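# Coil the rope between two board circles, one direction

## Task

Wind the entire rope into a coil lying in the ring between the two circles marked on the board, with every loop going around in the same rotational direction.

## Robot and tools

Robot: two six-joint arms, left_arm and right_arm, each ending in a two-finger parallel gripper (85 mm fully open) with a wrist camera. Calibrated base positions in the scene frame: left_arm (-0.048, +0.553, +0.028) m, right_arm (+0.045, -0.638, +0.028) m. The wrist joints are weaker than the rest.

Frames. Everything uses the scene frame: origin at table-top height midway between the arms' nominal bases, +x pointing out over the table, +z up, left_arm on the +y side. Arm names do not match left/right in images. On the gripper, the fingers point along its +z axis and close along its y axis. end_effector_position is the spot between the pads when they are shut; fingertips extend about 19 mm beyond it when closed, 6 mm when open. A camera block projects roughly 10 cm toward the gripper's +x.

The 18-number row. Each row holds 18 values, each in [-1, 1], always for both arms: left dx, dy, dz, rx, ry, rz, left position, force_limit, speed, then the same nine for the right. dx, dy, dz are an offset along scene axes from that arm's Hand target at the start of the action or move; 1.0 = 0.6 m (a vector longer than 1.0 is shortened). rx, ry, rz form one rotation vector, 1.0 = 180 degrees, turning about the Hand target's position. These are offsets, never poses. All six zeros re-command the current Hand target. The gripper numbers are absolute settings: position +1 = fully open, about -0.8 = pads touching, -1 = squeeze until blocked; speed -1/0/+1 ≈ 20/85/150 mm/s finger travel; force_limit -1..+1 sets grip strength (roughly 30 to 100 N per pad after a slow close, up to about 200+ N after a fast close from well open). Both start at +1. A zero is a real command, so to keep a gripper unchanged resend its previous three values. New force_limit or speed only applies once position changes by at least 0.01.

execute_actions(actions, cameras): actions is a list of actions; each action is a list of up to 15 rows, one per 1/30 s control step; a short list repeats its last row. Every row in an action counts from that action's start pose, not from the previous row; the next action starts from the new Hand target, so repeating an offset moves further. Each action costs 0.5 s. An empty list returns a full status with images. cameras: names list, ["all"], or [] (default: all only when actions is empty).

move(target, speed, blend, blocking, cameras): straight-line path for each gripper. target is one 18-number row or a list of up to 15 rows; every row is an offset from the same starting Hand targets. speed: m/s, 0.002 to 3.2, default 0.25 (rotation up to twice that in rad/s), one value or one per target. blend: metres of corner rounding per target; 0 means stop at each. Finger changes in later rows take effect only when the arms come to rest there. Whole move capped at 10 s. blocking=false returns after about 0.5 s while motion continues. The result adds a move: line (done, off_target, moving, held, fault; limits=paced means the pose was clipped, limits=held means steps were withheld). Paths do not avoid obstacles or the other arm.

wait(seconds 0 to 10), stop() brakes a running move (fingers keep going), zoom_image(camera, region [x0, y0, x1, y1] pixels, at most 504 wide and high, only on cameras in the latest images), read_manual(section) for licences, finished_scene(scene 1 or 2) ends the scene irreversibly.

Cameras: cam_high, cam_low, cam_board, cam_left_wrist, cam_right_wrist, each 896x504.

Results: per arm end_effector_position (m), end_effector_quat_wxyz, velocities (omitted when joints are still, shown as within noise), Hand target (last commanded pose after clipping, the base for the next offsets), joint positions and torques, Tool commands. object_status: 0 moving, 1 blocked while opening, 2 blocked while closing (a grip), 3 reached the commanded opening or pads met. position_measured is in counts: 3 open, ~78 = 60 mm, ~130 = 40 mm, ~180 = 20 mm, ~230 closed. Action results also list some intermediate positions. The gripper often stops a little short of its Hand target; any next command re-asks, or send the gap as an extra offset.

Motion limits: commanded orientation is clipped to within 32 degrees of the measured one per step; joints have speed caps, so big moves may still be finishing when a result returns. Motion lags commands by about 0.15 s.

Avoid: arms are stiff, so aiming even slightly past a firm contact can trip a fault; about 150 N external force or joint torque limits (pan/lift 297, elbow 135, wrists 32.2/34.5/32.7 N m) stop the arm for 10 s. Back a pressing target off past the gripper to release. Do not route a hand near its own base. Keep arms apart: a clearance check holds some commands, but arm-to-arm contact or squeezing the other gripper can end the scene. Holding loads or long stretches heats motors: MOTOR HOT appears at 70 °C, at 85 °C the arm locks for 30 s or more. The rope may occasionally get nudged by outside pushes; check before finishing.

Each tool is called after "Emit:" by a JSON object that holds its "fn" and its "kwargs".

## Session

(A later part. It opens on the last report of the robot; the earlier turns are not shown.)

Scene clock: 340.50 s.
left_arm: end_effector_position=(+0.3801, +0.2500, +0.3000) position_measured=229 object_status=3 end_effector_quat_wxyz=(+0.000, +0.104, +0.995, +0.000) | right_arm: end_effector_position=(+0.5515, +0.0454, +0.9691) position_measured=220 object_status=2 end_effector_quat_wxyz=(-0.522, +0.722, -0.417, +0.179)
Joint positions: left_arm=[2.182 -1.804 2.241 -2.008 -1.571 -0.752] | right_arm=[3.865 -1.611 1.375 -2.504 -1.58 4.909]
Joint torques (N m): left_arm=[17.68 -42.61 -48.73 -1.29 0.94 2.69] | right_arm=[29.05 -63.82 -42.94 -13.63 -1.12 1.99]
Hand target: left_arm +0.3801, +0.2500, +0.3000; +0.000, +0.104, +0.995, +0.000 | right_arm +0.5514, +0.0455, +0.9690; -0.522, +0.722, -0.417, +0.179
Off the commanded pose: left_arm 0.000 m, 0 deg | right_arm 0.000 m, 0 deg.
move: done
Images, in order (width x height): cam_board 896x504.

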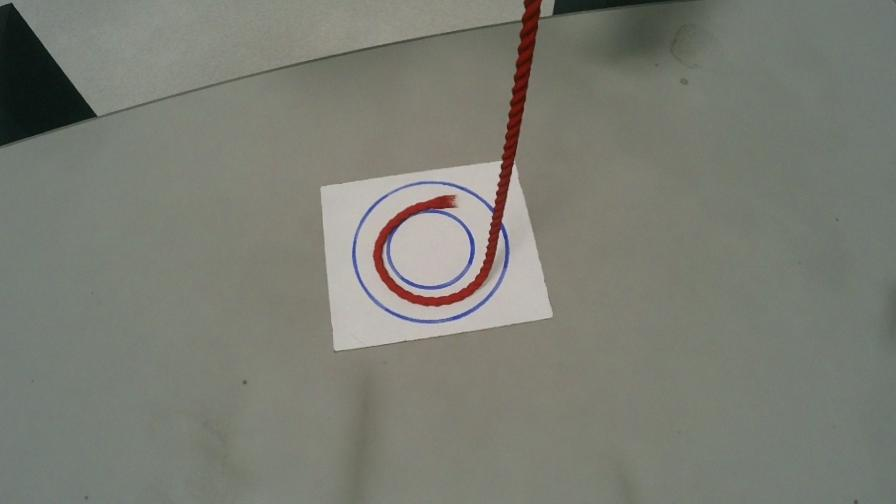

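Emit:
{"fn": "move", "kwargs": {"target": [[0,0,0,0,0,0,-0.8,-1,0,0.0367,-0.0282,0.0517,0,0,0,-1,-0.5,-0.8],[0,0,0,0,0,0,-0.8,-1,0,0.0665,-0.0958,0.1183,0,0,0,-1,-0.5,-0.8],[0,0,0,0,0,0,-0.8,-1,0,0.0318,-0.1625,0.18,0,0,0,-1,-0.5,-0.8]], "speed": 0.045, "blend": 0.01, "cameras": ["cam_board"]}}

Emit:
{"fn": "zoom_image", "kwargs": {"camera": "cam_board", "region": [310, 100, 570, 360]}}

Scene clock: 355.07 s.
left_arm: end_effector_position=(+0.3801, +0.2500, +0.3000) position_measured=229 object_status=3 end_effector_quat_wxyz=(+0.000, +0.104, +0.995, +0.000) | right_arm: end_effector_position=(+0.5705, -0.0519, +1.0769) position_measured=220 object_status=2 end_effector_quat_wxyz=(-0.522, +0.722, -0.417, +0.179)
Joint positions: left_arm=[2.182 -1.804 2.241 -2.008 -1.571 -0.752] | right_arm=[3.7 -1.667 1.226 -2.294 -1.427 4.844]
Joint torques (N m): left_arm=[16.14 -42.59 -55.85 -1.09 0.89 3.3] | right_arm=[-17.07 -53.9 -54.26 -0.34 3.62 -2.33]
Hand target: left_arm +0.3801, +0.2500, +0.3000; +0.000, +0.104, +0.995, +0.000 | right_arm +0.5705, -0.0520, +1.0770; -0.522, +0.722, -0.417, +0.179
Off the commanded pose: left_arm 0.000 m, 0 deg | right_arm 0.000 m, 0 deg.
move: done
Images, in order (width x height): cam_board 896x504.

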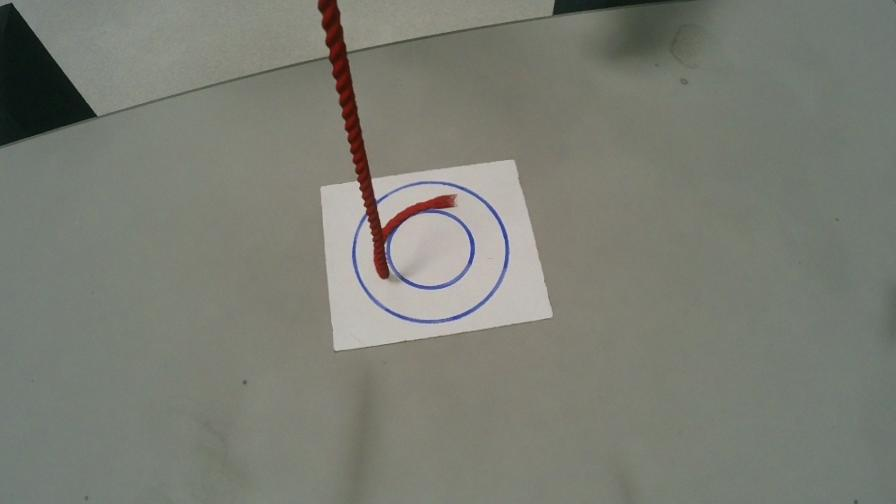

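Scaled by 1.938 from the camera's 896x504 image, which has a finer 1280x720 frame.

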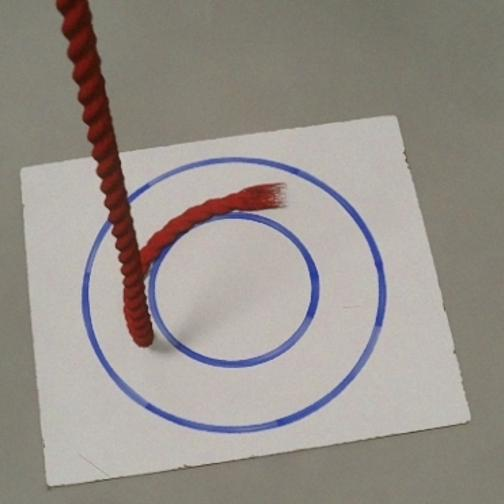

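Emit:
{"fn": "move", "kwargs": {"target": [[0,0,0,0,0,0,-0.8,-1,0,0.0182,0.0387,-0.0408,0,0,0,-1,-0.5,-0.8],[0,0,0,0,0,0,-0.8,-1,0,0.021,0.0817,-0.08,0,0,0,-1,-0.5,-0.8]], "speed": 0.03, "blend": 0.008, "cameras": ["cam_board"]}}

Emit:
{"fn": "zoom_image", "kwargs": {"camera": "cam_board", "region": [310, 100, 570, 360]}}

Scene clock: 360.13 s.
left_arm: end_effector_position=(+0.3801, +0.2500, +0.3000) position_measured=229 object_status=3 end_effector_quat_wxyz=(+0.000, +0.104, +0.995, +0.000) | right_arm: end_effector_position=(+0.5830, -0.0031, +1.0292) position_measured=220 object_status=2 end_effector_quat_wxyz=(-0.522, +0.722, -0.417, +0.179)
Joint positions: left_arm=[2.182 -1.804 2.241 -2.008 -1.571 -0.752] | right_arm=[3.763 -1.621 1.275 -2.392 -1.486 4.869]
Joint torques (N m): left_arm=[14.47 -44.01 -57.01 -1.23 1.36 2.82] | right_arm=[31.02 -20.56 -41.1 -13.57 -0.79 1.95]
Hand target: left_arm +0.3801, +0.2500, +0.3000; +0.000, +0.104, +0.995, +0.000 | right_arm +0.5831, -0.0030, +1.0290; -0.522, +0.722, -0.417, +0.179
Off the commanded pose: left_arm 0.000 m, 0 deg | right_arm 0.000 m, 0 deg.
move: done
Images, in order (width x height): cam_board 896x504.

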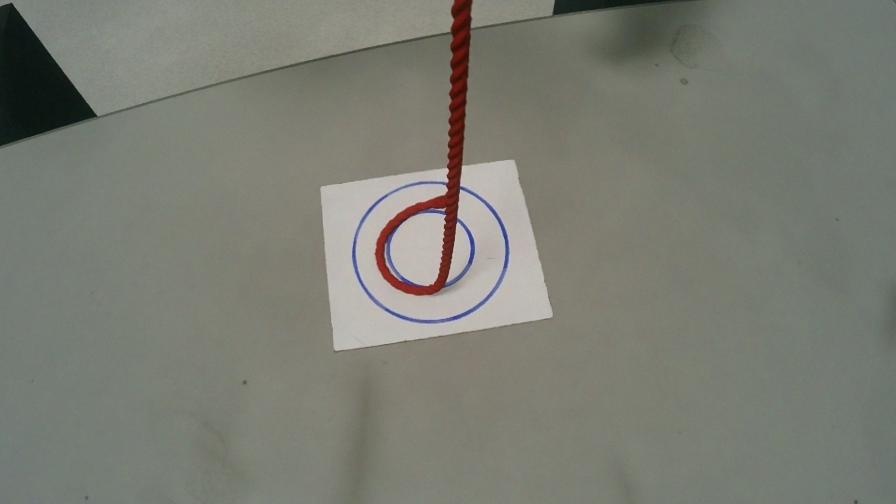

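Scaled by 1.938 from the camera's 896x504 image, which has a finer 1280x720 frame.

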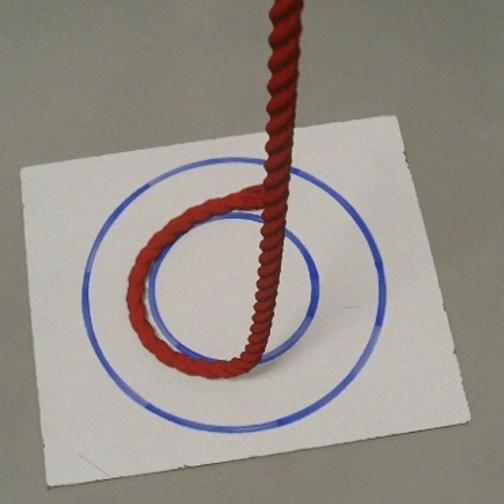

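Emit:
{"fn": "move", "kwargs": {"target": [[0,0,0,0,0,0,-0.8,-1,0,-0.0157,0.0403,-0.04,0,0,0,-1,-0.5,-0.8],[0,0,0,0,0,0,-0.8,-1,0,-0.0448,0.071,-0.0783,0,0,0,-1,-0.5,-0.8],[0,0,0,0,0,0,-0.8,-1,0,-0.0852,0.0883,-0.12,0,0,0,-1,-0.5,-0.8]], "speed": 0.03, "blend": 0.008, "cameras": ["cam_board"]}}

Emit:
{"fn": "zoom_image", "kwargs": {"camera": "cam_board", "region": [310, 100, 570, 360]}}

Scene clock: 368.33 s.
left_arm: end_effector_position=(+0.3801, +0.2500, +0.3000) position_measured=229 object_status=3 end_effector_quat_wxyz=(+0.000, +0.104, +0.995, +0.000) | right_arm: end_effector_position=(+0.5320, +0.0500, +0.9571) position_measured=220 object_status=2 end_effector_quat_wxyz=(-0.522, +0.722, -0.417, +0.179)
Joint positions: left_arm=[2.182 -1.804 2.241 -2.008 -1.571 -0.752] | right_arm=[3.894 -1.626 1.411 -2.525 -1.606 4.92]
Joint torques (N m): left_arm=[14.91 -42.35 -57.45 -1.46 1.27 2.57] | right_arm=[32.73 -62.69 -42.84 -13.73 -0.9 1.88]
Hand target: left_arm +0.3801, +0.2500, +0.3000; +0.000, +0.104, +0.995, +0.000 | right_arm +0.5319, +0.0500, +0.9570; -0.522, +0.722, -0.417, +0.179
Off the commanded pose: left_arm 0.000 m, 0 deg | right_arm 0.000 m, 0 deg.
move: done
Images, in order (width x height): cam_board 896x504.

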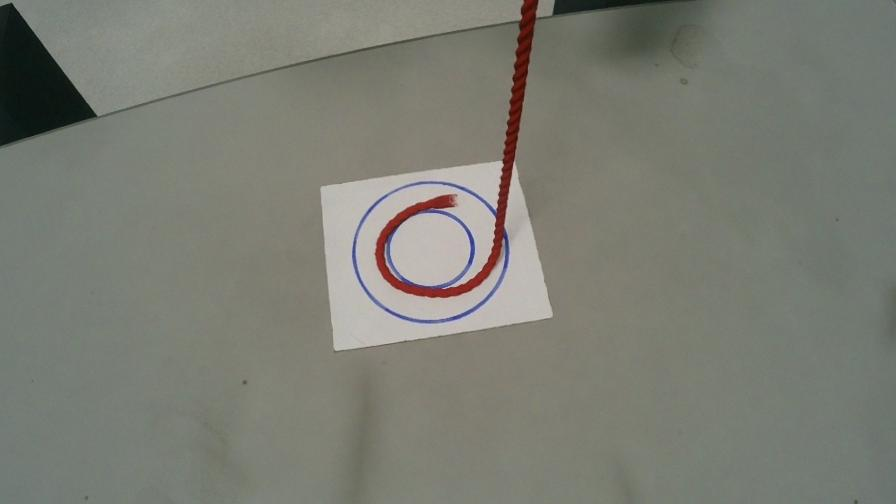

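Scaled by 1.938 from the camera's 896x504 image, which has a finer 1280x720 frame.

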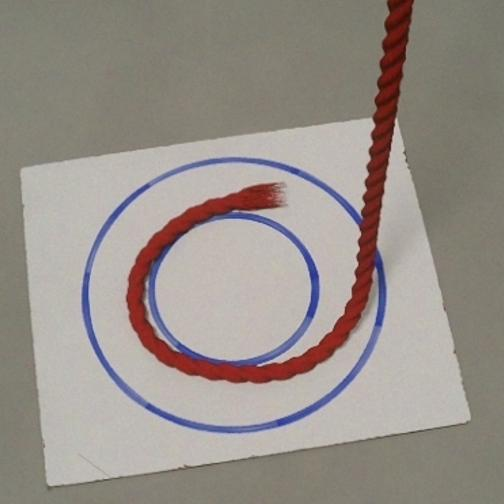

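Emit:
{"fn": "move", "kwargs": {"target": [[0,0,0,0,0,0,-0.8,-1,0,0.041,-0.023,0.045,0,0,0,-1,-0.5,-0.8],[0,0,0,0,0,0,-0.8,-1,0,0.0693,-0.0495,0.0833,0,0,0,-1,-0.5,-0.8],[0,0,0,0,0,0,-0.8,-1,0,0.0395,-0.0248,0.045,0,0,0,-1,-0.5,-0.8],[0,0,0,0,0,0,-0.8,-1,0,0.0015,-0.008,0.0083,0,0,0,-1,-0.5,-0.8]], "speed": 0.035, "blend": 0.008, "cameras": ["cam_board"]}}

Emit:
{"fn": "zoom_image", "kwargs": {"camera": "cam_board", "region": [310, 100, 570, 360]}}

Scene clock: 378.27 s.
left_arm: end_effector_position=(+0.3801, +0.2500, +0.3000) position_measured=229 object_status=3 end_effector_quat_wxyz=(+0.000, +0.104, +0.995, +0.000) | right_arm: end_effector_position=(+0.5329, +0.0452, +0.9621) position_measured=220 object_status=2 end_effector_quat_wxyz=(-0.522, +0.722, -0.417, +0.179)
Joint positions: left_arm=[2.182 -1.804 2.241 -2.008 -1.571 -0.752] | right_arm=[3.887 -1.63 1.406 -2.516 -1.599 4.917]
Joint torques (N m): left_arm=[13.68 -41.09 -57.26 -1.49 0.86 2.39] | right_arm=[31.91 -61.49 -43.33 -13.4 -0.93 1.53]
Hand target: left_arm +0.3801, +0.2500, +0.3000; +0.000, +0.104, +0.995, +0.000 | right_arm +0.5328, +0.0452, +0.9620; -0.522, +0.722, -0.417, +0.179
Off the commanded pose: left_arm 0.000 m, 0 deg | right_arm 0.000 m, 0 deg.
move: done
Images, in order (width x height): cam_board 896x504.

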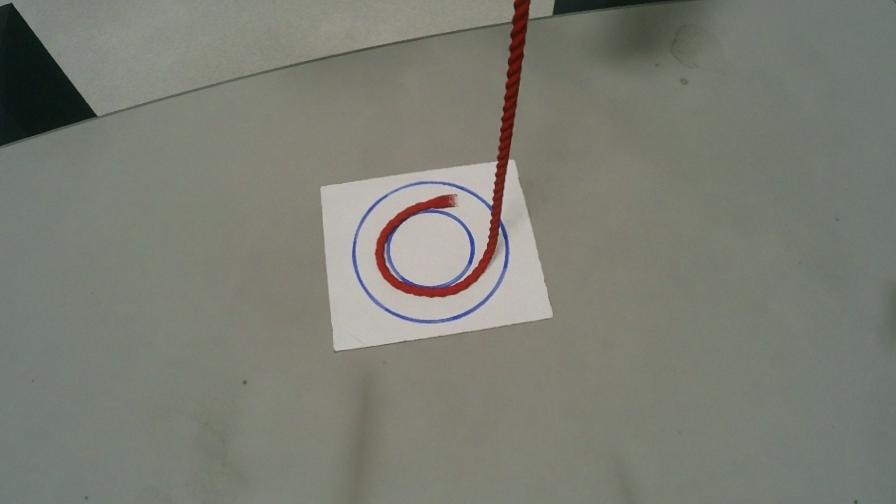

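Scaled by 1.938 from the camera's 896x504 image, which has a finer 1280x720 frame.

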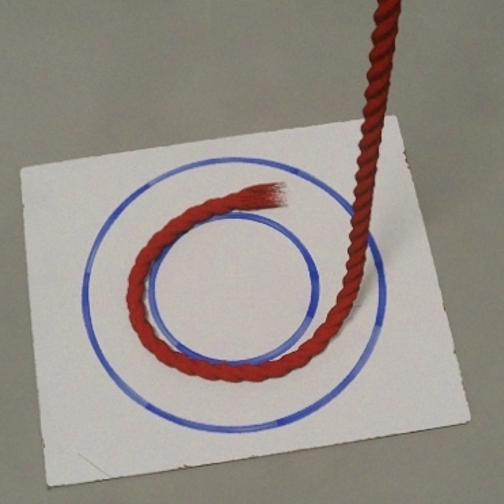

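Emit:
{"fn": "move", "kwargs": {"target": [[0,0,0,0,0,0,-0.8,-1,0,-0.0422,0.0023,-0.04,0,0,0,-1,-0.5,-0.8],[0,0,0,0,0,0,-0.8,-1,0,-0.0853,-0.009,-0.0833,0,0,0,-1,-0.5,-0.8]], "speed": 0.03, "blend": 0.008, "cameras": ["cam_board"]}}

Emit:
{"fn": "zoom_image", "kwargs": {"camera": "cam_board", "region": [310, 100, 570, 360]}}

Scene clock: 384.23 s.
left_arm: end_effector_position=(+0.3801, +0.2500, +0.3000) position_measured=229 object_status=3 end_effector_quat_wxyz=(+0.000, +0.104, +0.995, +0.000) | right_arm: end_effector_position=(+0.4817, +0.0398, +0.9121) position_measured=220 object_status=2 end_effector_quat_wxyz=(-0.522, +0.722, -0.417, +0.179)
Joint positions: left_arm=[2.182 -1.804 2.241 -2.008 -1.571 -0.752] | right_arm=[3.945 -1.693 1.552 -2.597 -1.653 4.94]
Joint torques (N m): left_arm=[11.47 -41.94 -56.78 -1.4 1.05 2.49] | right_arm=[31.88 -56.05 -44.75 -13.38 -0.87 1.77]
Hand target: left_arm +0.3801, +0.2500, +0.3000; +0.000, +0.104, +0.995, +0.000 | right_arm +0.4817, +0.0398, +0.9120; -0.522, +0.722, -0.417, +0.179
Off the commanded pose: left_arm 0.000 m, 0 deg | right_arm 0.000 m, 0 deg.
move: done
Images, in order (width x height): cam_board 896x504.

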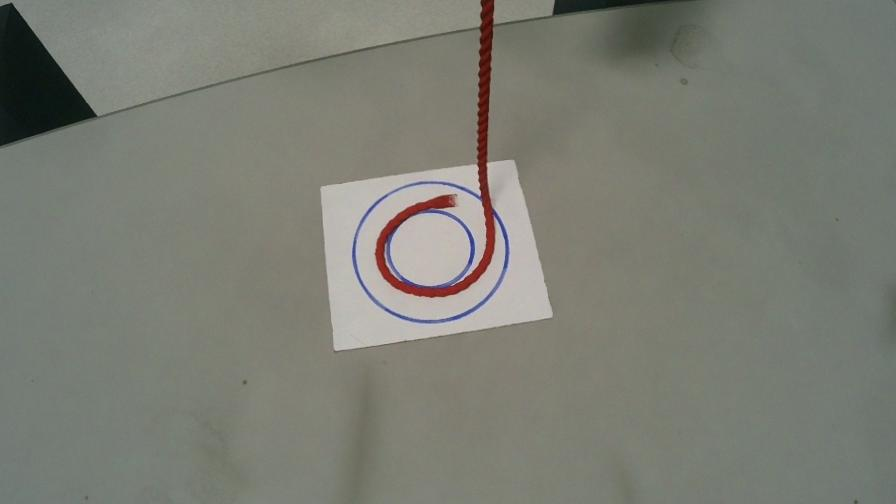

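Scaled by 1.938 from the camera's 896x504 image, which has a finer 1280x720 frame.

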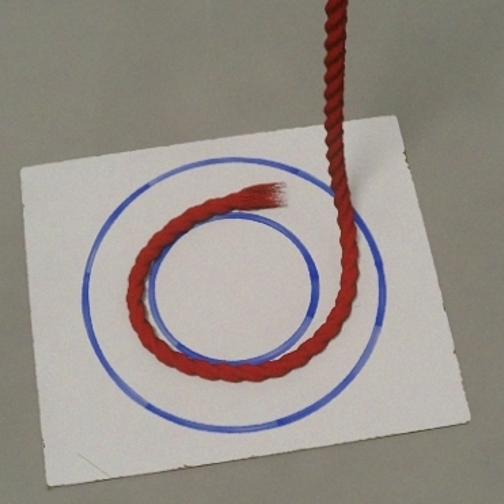

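Emit:
{"fn": "move", "kwargs": {"target": [[0,0,0,0,0,0,-0.8,-1,0,-0.0233,-0.0138,-0.0333,0,0,0,-1,-0.5,-0.8],[0,0,0,0,0,0,-0.8,-1,0,-0.0432,-0.0505,-0.0717,0,0,0,-1,-0.5,-0.8],[0,0,0,0,0,0,-0.8,-1,0,-0.0432,-0.0988,-0.115,0,0,0,-1,-0.5,-0.8]], "speed": 0.03, "blend": 0.008, "cameras": ["cam_board"]}}

Emit:
{"fn": "zoom_image", "kwargs": {"camera": "cam_board", "region": [310, 100, 570, 360]}}

Scene clock: 391.37 s.
left_arm: end_effector_position=(+0.3801, +0.2500, +0.3000) position_measured=229 object_status=3 end_effector_quat_wxyz=(+0.000, +0.104, +0.995, +0.000) | right_arm: end_effector_position=(+0.4557, -0.0194, +0.8431) position_measured=220 object_status=2 end_effector_quat_wxyz=(-0.522, +0.722, -0.417, +0.179)
Joint positions: left_arm=[2.182 -1.804 2.241 -2.008 -1.571 -0.752] | right_arm=[3.898 -1.815 1.771 -2.696 -1.61 4.922]
Joint torques (N m): left_arm=[7.91 -39.62 -57.52 -1.8 0.96 2.27] | right_arm=[-16.01 -45.94 -43.9 -13.37 3.26 -2.46]
Hand target: left_arm +0.3801, +0.2500, +0.3000; +0.000, +0.104, +0.995, +0.000 | right_arm +0.4557, -0.0195, +0.8430; -0.522, +0.722, -0.417, +0.179
Off the commanded pose: left_arm 0.000 m, 0 deg | right_arm 0.000 m, 0 deg.
move: done
Images, in order (width x height): cam_board 896x504.

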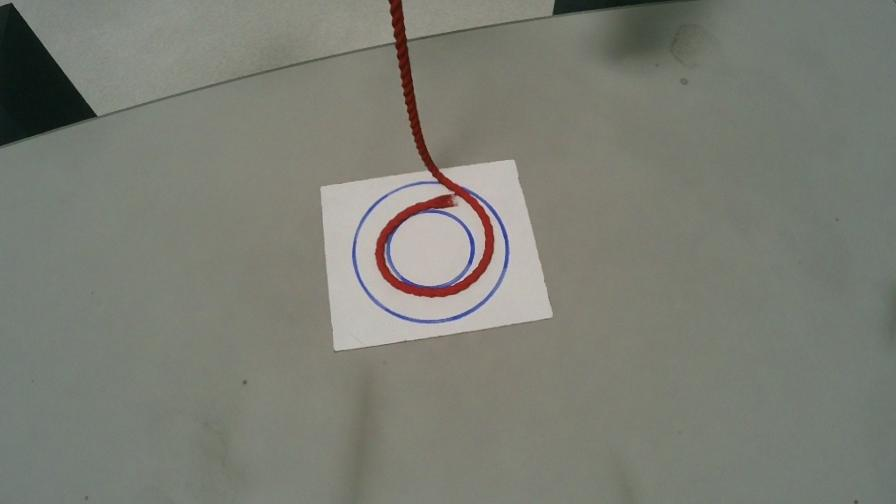

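Scaled by 1.938 from the camera's 896x504 image, which has a finer 1280x720 frame.

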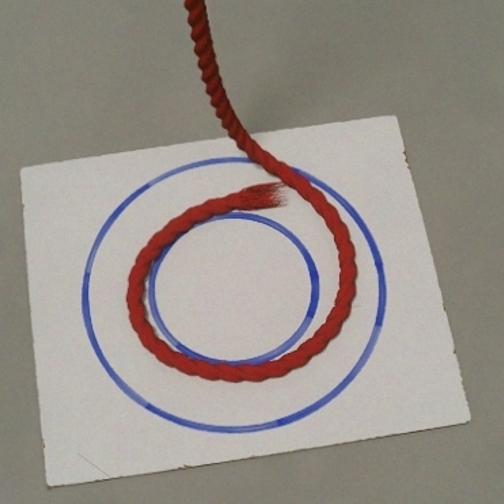

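Emit:
{"fn": "move", "kwargs": {"target": [0,0,0,0,0,0,-0.8,-1,0,0.0197,-0.0462,-0.045,0,0,0,-1,-0.5,-0.8], "speed": 0.03, "cameras": ["cam_board"]}}

Emit:
{"fn": "zoom_image", "kwargs": {"camera": "cam_board", "region": [310, 100, 570, 360]}}

Scene clock: 405.03 s.
left_arm: end_effector_position=(+0.3801, +0.2500, +0.3000) position_measured=229 object_status=3 end_effector_quat_wxyz=(+0.000, +0.104, +0.995, +0.000) | right_arm: end_effector_position=(+0.4675, -0.0471, +0.8161) position_measured=220 object_status=2 end_effector_quat_wxyz=(-0.522, +0.722, -0.417, +0.179)
Joint positions: left_arm=[2.182 -1.804 2.241 -2.008 -1.571 -0.752] | right_arm=[3.835 -1.851 1.844 -2.733 -1.552 4.897]
Joint torques (N m): left_arm=[10.34 -41.87 -57.13 -1.23 1.37 2.43] | right_arm=[-16.61 -40.74 -43.72 -13.67 3.55 -2.39]
Hand target: left_arm +0.3801, +0.2500, +0.3000; +0.000, +0.104, +0.995, +0.000 | right_arm +0.4676, -0.0472, +0.8160; -0.522, +0.722, -0.417, +0.179
Off the commanded pose: left_arm 0.000 m, 0 deg | right_arm 0.000 m, 0 deg.
move: done
Images, in order (width x height): cam_board 896x504.

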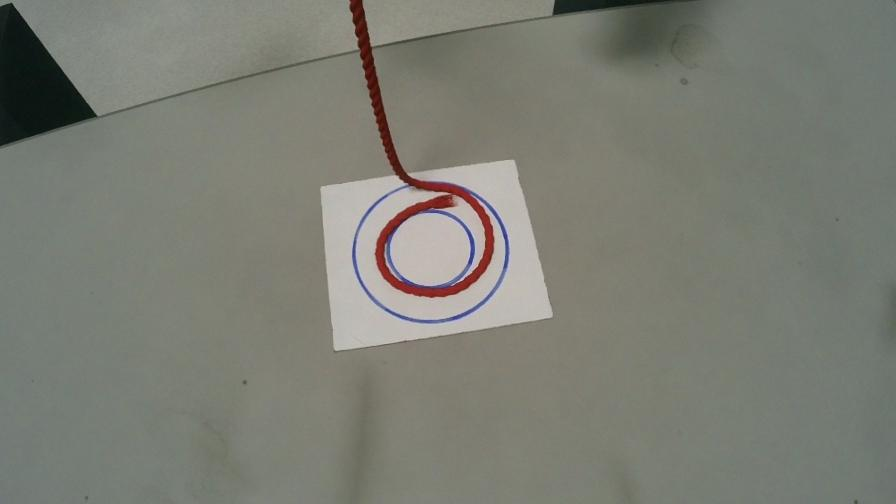

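Scaled by 1.938 from the camera's 896x504 image, which has a finer 1280x720 frame.

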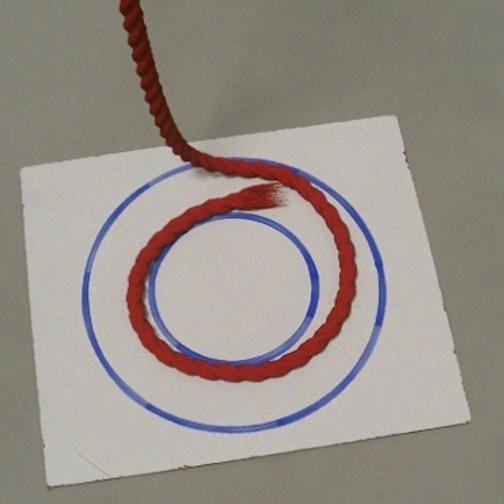

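Emit:
{"fn": "move", "kwargs": {"target": [0,0,0,0,0,0,-0.8,-1,0,0.0393,-0.0288,-0.035,0,0,0,-1,-0.5,-0.8], "speed": 0.03, "cameras": ["cam_board"]}}

Emit:
{"fn": "zoom_image", "kwargs": {"camera": "cam_board", "region": [310, 100, 570, 360]}}

Scene clock: 410.30 s.
left_arm: end_effector_position=(+0.3801, +0.2500, +0.3000) position_measured=229 object_status=3 end_effector_quat_wxyz=(+0.000, +0.104, +0.995, +0.000) | right_arm: end_effector_position=(+0.4911, -0.0644, +0.7951) position_measured=220 object_status=2 end_effector_quat_wxyz=(-0.522, +0.722, -0.417, +0.179)
Joint positions: left_arm=[2.182 -1.804 2.241 -2.008 -1.571 -0.752] | right_arm=[3.772 -1.856 1.885 -2.767 -1.494 4.873]
Joint torques (N m): left_arm=[8.98 -41.41 -56.95 -1.79 1.14 1.93] | right_arm=[-16.66 -41.1 -44.74 -13.57 3.31 -2.12]
Hand target: left_arm +0.3801, +0.2500, +0.3000; +0.000, +0.104, +0.995, +0.000 | right_arm +0.4911, -0.0645, +0.7950; -0.522, +0.722, -0.417, +0.179
Off the commanded pose: left_arm 0.000 m, 0 deg | right_arm 0.000 m, 0 deg.
move: done
Images, in order (width x height): cam_board 896x504.

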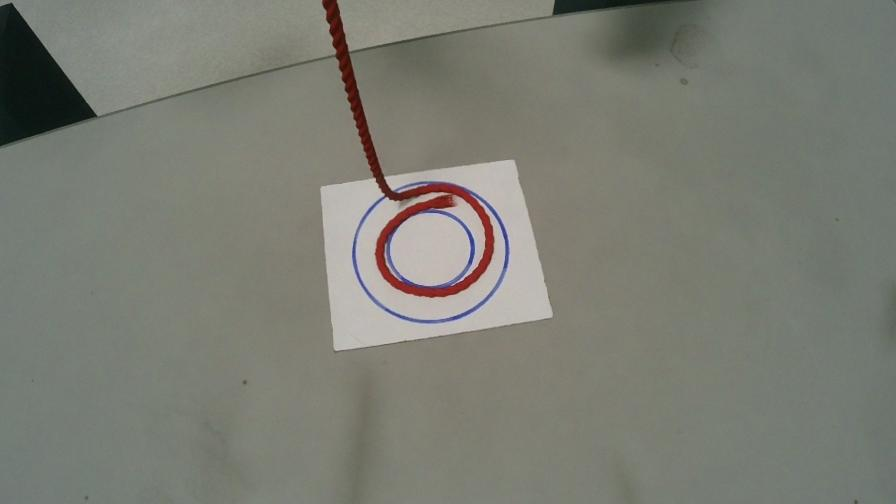

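Scaled by 1.938 from the camera's 896x504 image, which has a finer 1280x720 frame.

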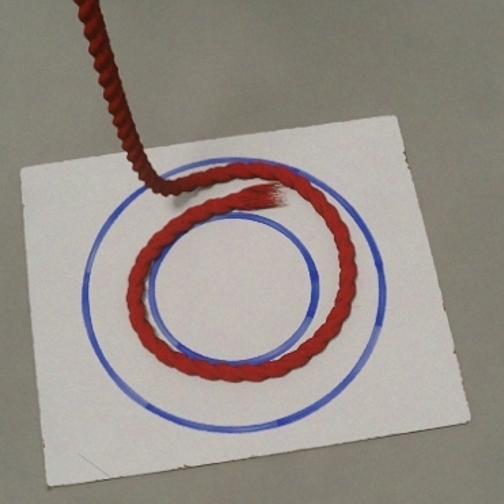

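Emit:
{"fn": "move", "kwargs": {"target": [0,0,0,0,0,0,-0.8,-1,0,0,0,0,-0.2442,0.281,0,-1,-0.5,-0.8], "speed": 0.12, "cameras": ["cam_board","cam_right_wrist"]}}

Emit:
{"fn": "zoom_image", "kwargs": {"camera": "cam_board", "region": [310, 100, 570, 360]}}

Scene clock: 418.10 s.
left_arm: end_effector_position=(+0.3801, +0.2500, +0.3000) position_measured=229 object_status=3 end_effector_quat_wxyz=(+0.000, +0.104, +0.995, +0.000) | right_arm: end_effector_position=(+0.4911, -0.0645, +0.7950) position_measured=220 object_status=2 end_effector_quat_wxyz=(+0.000, +0.866, -0.500, +0.000)
Joint positions: left_arm=[2.182 -1.804 2.241 -2.008 -1.571 -0.752] | right_arm=[3.802 -1.459 1.025 -1.136 -1.57 4.852]
Joint torques (N m): left_arm=[5.53 -42.65 -57.82 -1.61 1.02 2.33] | right_arm=[31.54 -36.12 -55.58 -0.5 -0.93 0.81]
Hand target: left_arm +0.3801, +0.2500, +0.3000; +0.000, +0.104, +0.995, +0.000 | right_arm +0.4911, -0.0645, +0.7950; +0.000, +0.866, -0.500, +0.000
Off the commanded pose: left_arm 0.000 m, 0 deg | right_arm 0.000 m, 0 deg.
move: done
Images, in order (width x height): cam_board 896x504, cam_right_wrist 896x504.

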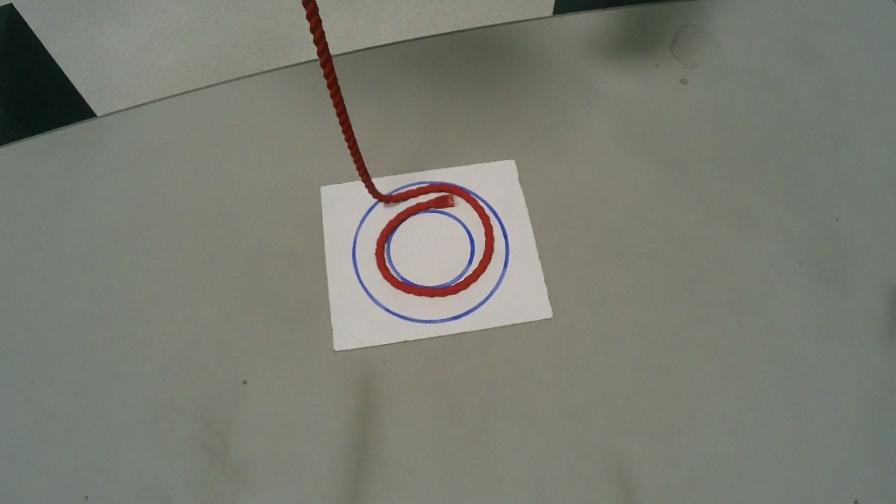

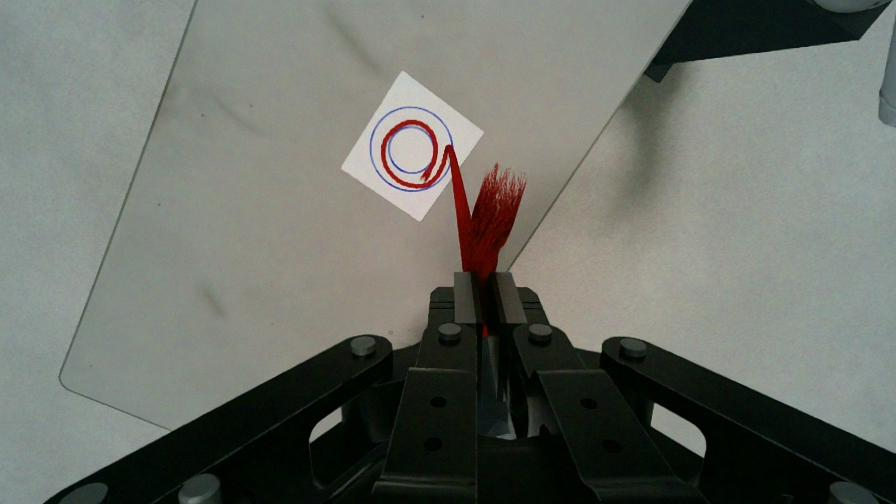

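Scaled by 1.938 from the camera's 896x504 image, which has a finer 1280x720 frame.

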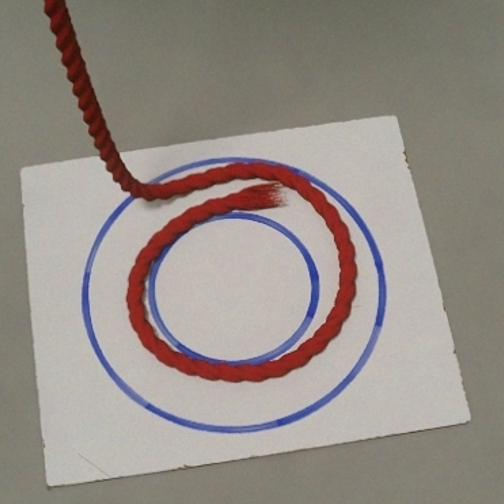

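Emit:
{"fn": "move", "kwargs": {"target": [0,0,0,0,0,0,-0.8,-1,0,0.0787,-0.0065,-0.03,0,0,0.0833,-1,-0.5,-0.8], "speed": 0.04, "cameras": ["cam_board","cam_right_wrist"]}}

Emit:
{"fn": "zoom_image", "kwargs": {"camera": "cam_board", "region": [310, 100, 570, 360]}}

Emit:
{"fn": "zoom_image", "kwargs": {"camera": "cam_right_wrist", "region": [330, 50, 550, 300]}}

Scene clock: 432.33 s.
left_arm: end_effector_position=(+0.3801, +0.2500, +0.3000) position_measured=229 object_status=3 end_effector_quat_wxyz=(+0.000, +0.104, +0.995, +0.000) | right_arm: end_effector_position=(+0.5383, -0.0684, +0.7770) position_measured=220 object_status=2 end_effector_quat_wxyz=(+0.000, +0.924, -0.383, +0.000)
Joint positions: left_arm=[2.182 -1.804 2.241 -2.008 -1.571 -0.752] | right_arm=[3.758 -1.425 1.02 -1.165 -1.57 4.547]
Joint torques (N m): left_arm=[5.35 -42.34 -57.4 -1.82 1.26 1.88] | right_arm=[-16.67 -40.65 -55.46 -13.86 0.28 -1.55]
Hand target: left_arm +0.3801, +0.2500, +0.3000; +0.000, +0.104, +0.995, +0.000 | right_arm +0.5384, -0.0684, +0.7770; +0.000, +0.924, -0.383, +0.000
Off the commanded pose: left_arm 0.000 m, 0 deg | right_arm 0.000 m, 0 deg.
move: done
Images, in order (width x height): cam_board 896x504, cam_right_wrist 896x504.

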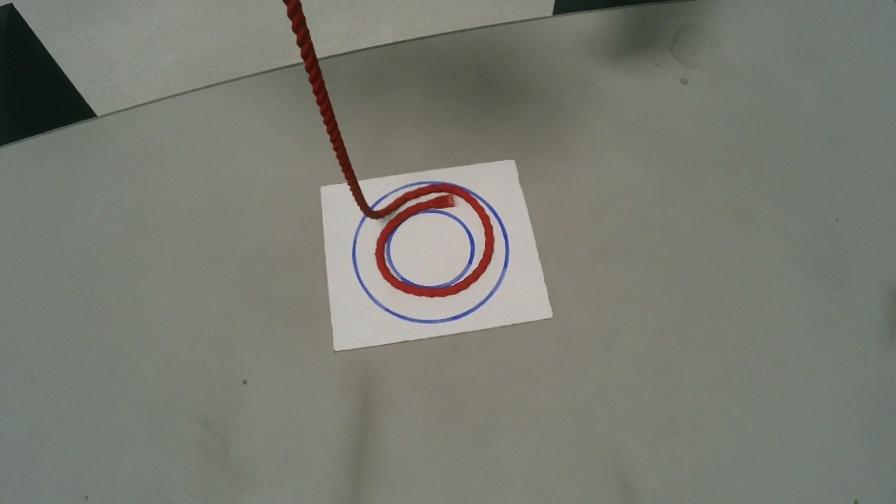

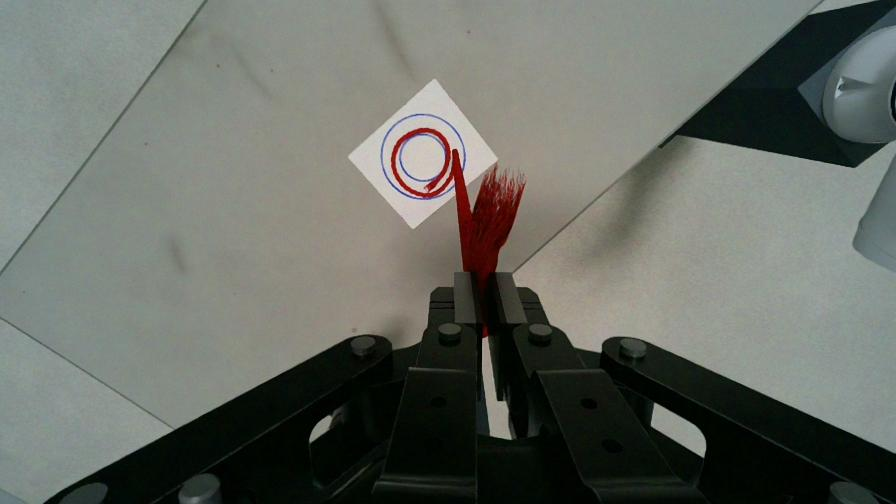

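Scaled by 1.938 from the camera's 896x504 image, which has a finer 1280x720 frame.

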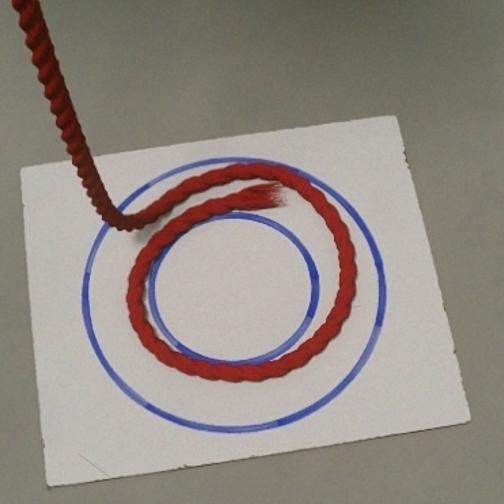

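Scaled by 2.016 from the camera's 896x504 image, which has a finer 1280x720 frame.

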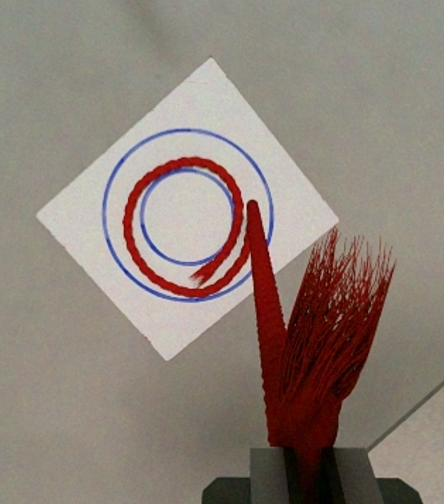

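Emit:
{"fn": "move", "kwargs": {"target": [0,0,0,0,0,0,-0.8,-1,0,0.0627,0.0162,-0.045,0,0,0.139,-1,-0.5,-0.8], "speed": 0.04, "cameras": ["cam_board","cam_right_wrist"]}}

Emit:
{"fn": "zoom_image", "kwargs": {"camera": "cam_board", "region": [310, 100, 570, 360]}}

Emit:
{"fn": "zoom_image", "kwargs": {"camera": "cam_right_wrist", "region": [330, 50, 550, 300]}}

Scene clock: 440.27 s.
left_arm: end_effector_position=(+0.3801, +0.2500, +0.3000) position_measured=229 object_status=3 end_effector_quat_wxyz=(+0.000, +0.104, +0.995, +0.000) | right_arm: end_effector_position=(+0.5760, -0.0587, +0.7500) position_measured=220 object_status=2 end_effector_quat_wxyz=(+0.000, +0.985, -0.174, +0.000)
Joint positions: left_arm=[2.182 -1.804 2.241 -2.008 -1.571 -0.752] | right_arm=[3.74 -1.385 1.024 -1.208 -1.571 4.092]
Joint torques (N m): left_arm=[3.2 -43.39 -56.35 -1.69 0.84 2.04] | right_arm=[-16.58 -45.01 -42.42 -13.95 -0.19 -2.41]
Hand target: left_arm +0.3801, +0.2500, +0.3000; +0.000, +0.104, +0.995, +0.000 | right_arm +0.5760, -0.0587, +0.7500; +0.000, +0.985, -0.174, +0.000
Off the commanded pose: left_arm 0.000 m, 0 deg | right_arm 0.000 m, 0 deg.
move: done
Images, in order (width x height): cam_board 896x504, cam_right_wrist 896x504.

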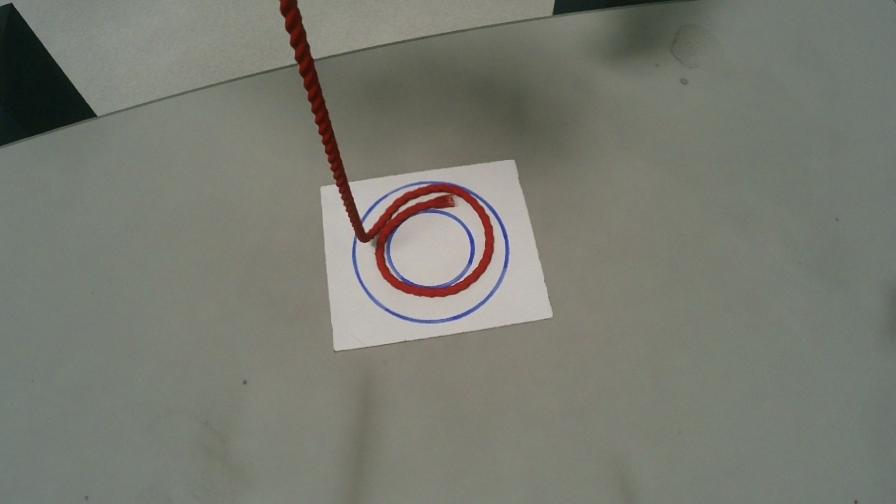

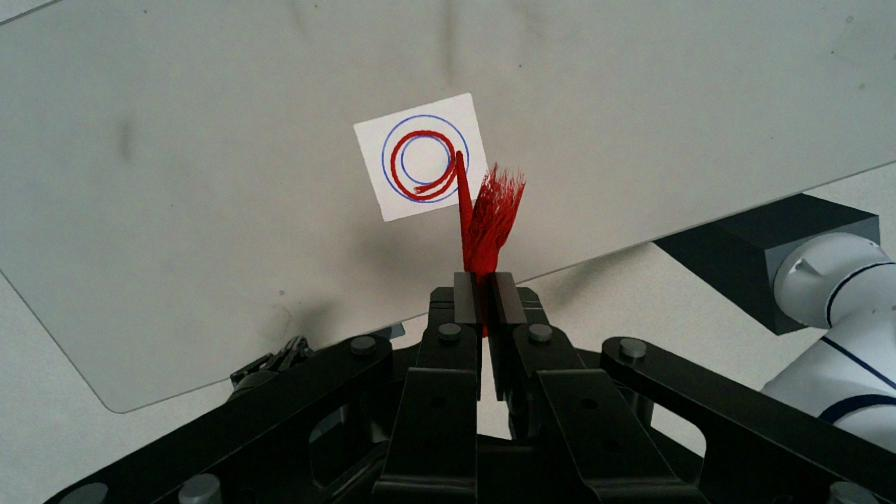

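Scaled by 1.938 from the camera's 896x504 image, which has a finer 1280x720 frame.

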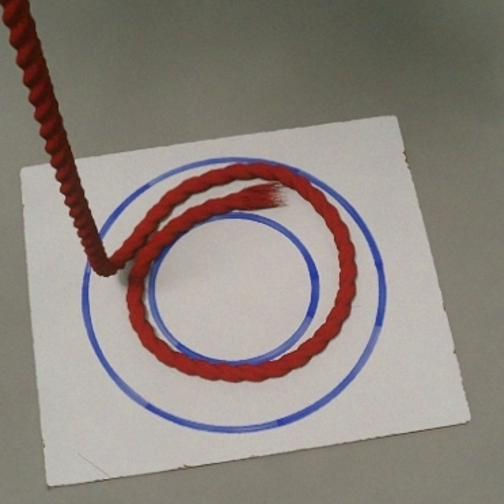

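Scaled by 2.016 from the camera's 896x504 image, which has a finer 1280x720 frame.

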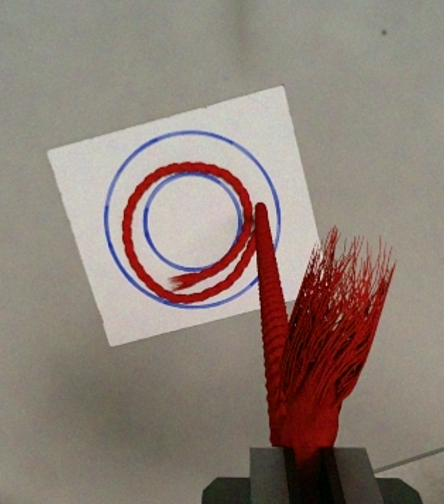

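Emit:
{"fn": "move", "kwargs": {"target": [0,0,0,0,0,0,-0.8,-1,0,0.05,0.0487,-0.045,0,0,0.139,-1,-0.5,-0.8], "speed": 0.04, "cameras": ["cam_board","cam_right_wrist"]}}

Emit:
{"fn": "zoom_image", "kwargs": {"camera": "cam_board", "region": [310, 100, 570, 360]}}

Emit:
{"fn": "zoom_image", "kwargs": {"camera": "cam_right_wrist", "region": [330, 50, 550, 300]}}

Scene clock: 448.10 s.
left_arm: end_effector_position=(+0.3801, +0.2500, +0.3000) position_measured=229 object_status=3 end_effector_quat_wxyz=(+0.000, +0.104, +0.995, +0.000) | right_arm: end_effector_position=(+0.6060, -0.0295, +0.7230) position_measured=220 object_status=2 end_effector_quat_wxyz=(+0.000, +0.999, +0.043, +0.000)
Joint positions: left_arm=[2.182 -1.804 2.241 -2.008 -1.571 -0.752] | right_arm=[3.749 -1.325 0.999 -1.244 -1.571 3.665]
Joint torques (N m): left_arm=[-0.62 -41.45 -56.92 -1.74 1.05 1.96] | right_arm=[31.19 -51.39 -56.99 -13.84 -0.36 -2.78]
Hand target: left_arm +0.3801, +0.2500, +0.3000; +0.000, +0.104, +0.995, +0.000 | right_arm +0.6060, -0.0294, +0.7230; +0.000, +0.999, +0.044, +0.000
Off the commanded pose: left_arm 0.000 m, 0 deg | right_arm 0.000 m, 0 deg.
move: done
Images, in order (width x height): cam_board 896x504, cam_right_wrist 896x504.

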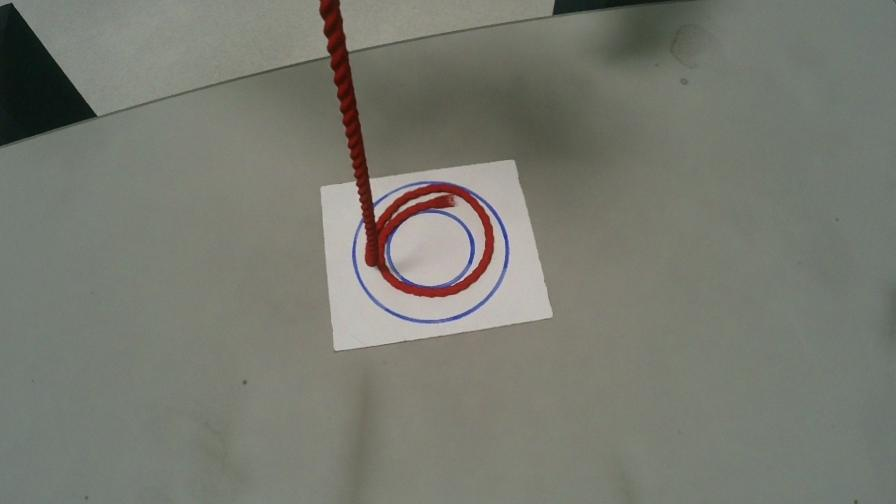

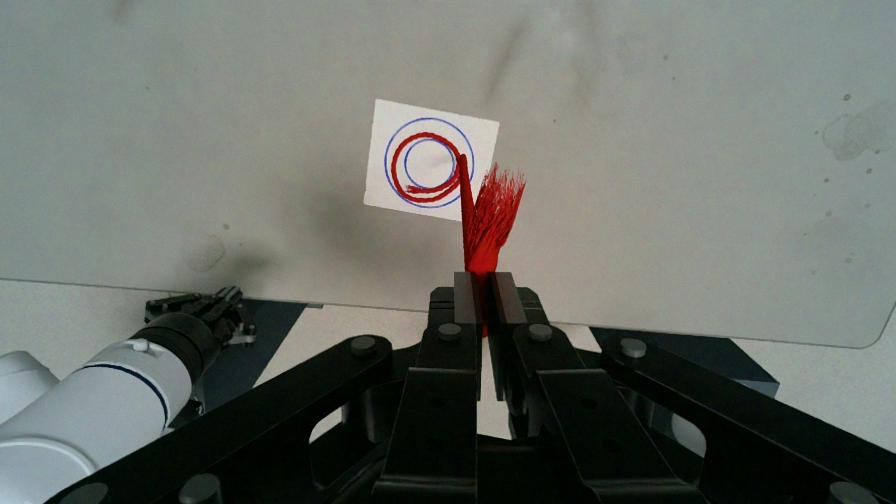

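Scaled by 1.938 from the camera's 896x504 image, which has a finer 1280x720 frame.

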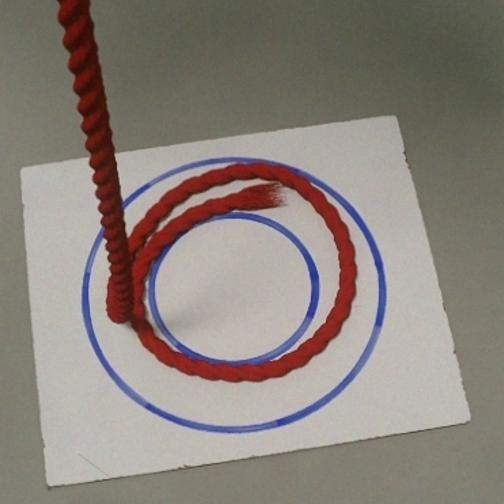

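Scaled by 2.016 from the camera's 896x504 image, which has a finer 1280x720 frame.

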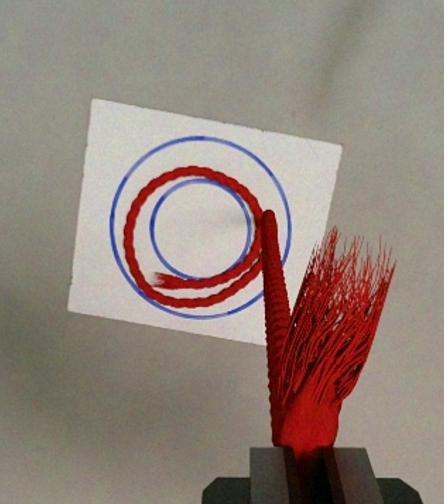

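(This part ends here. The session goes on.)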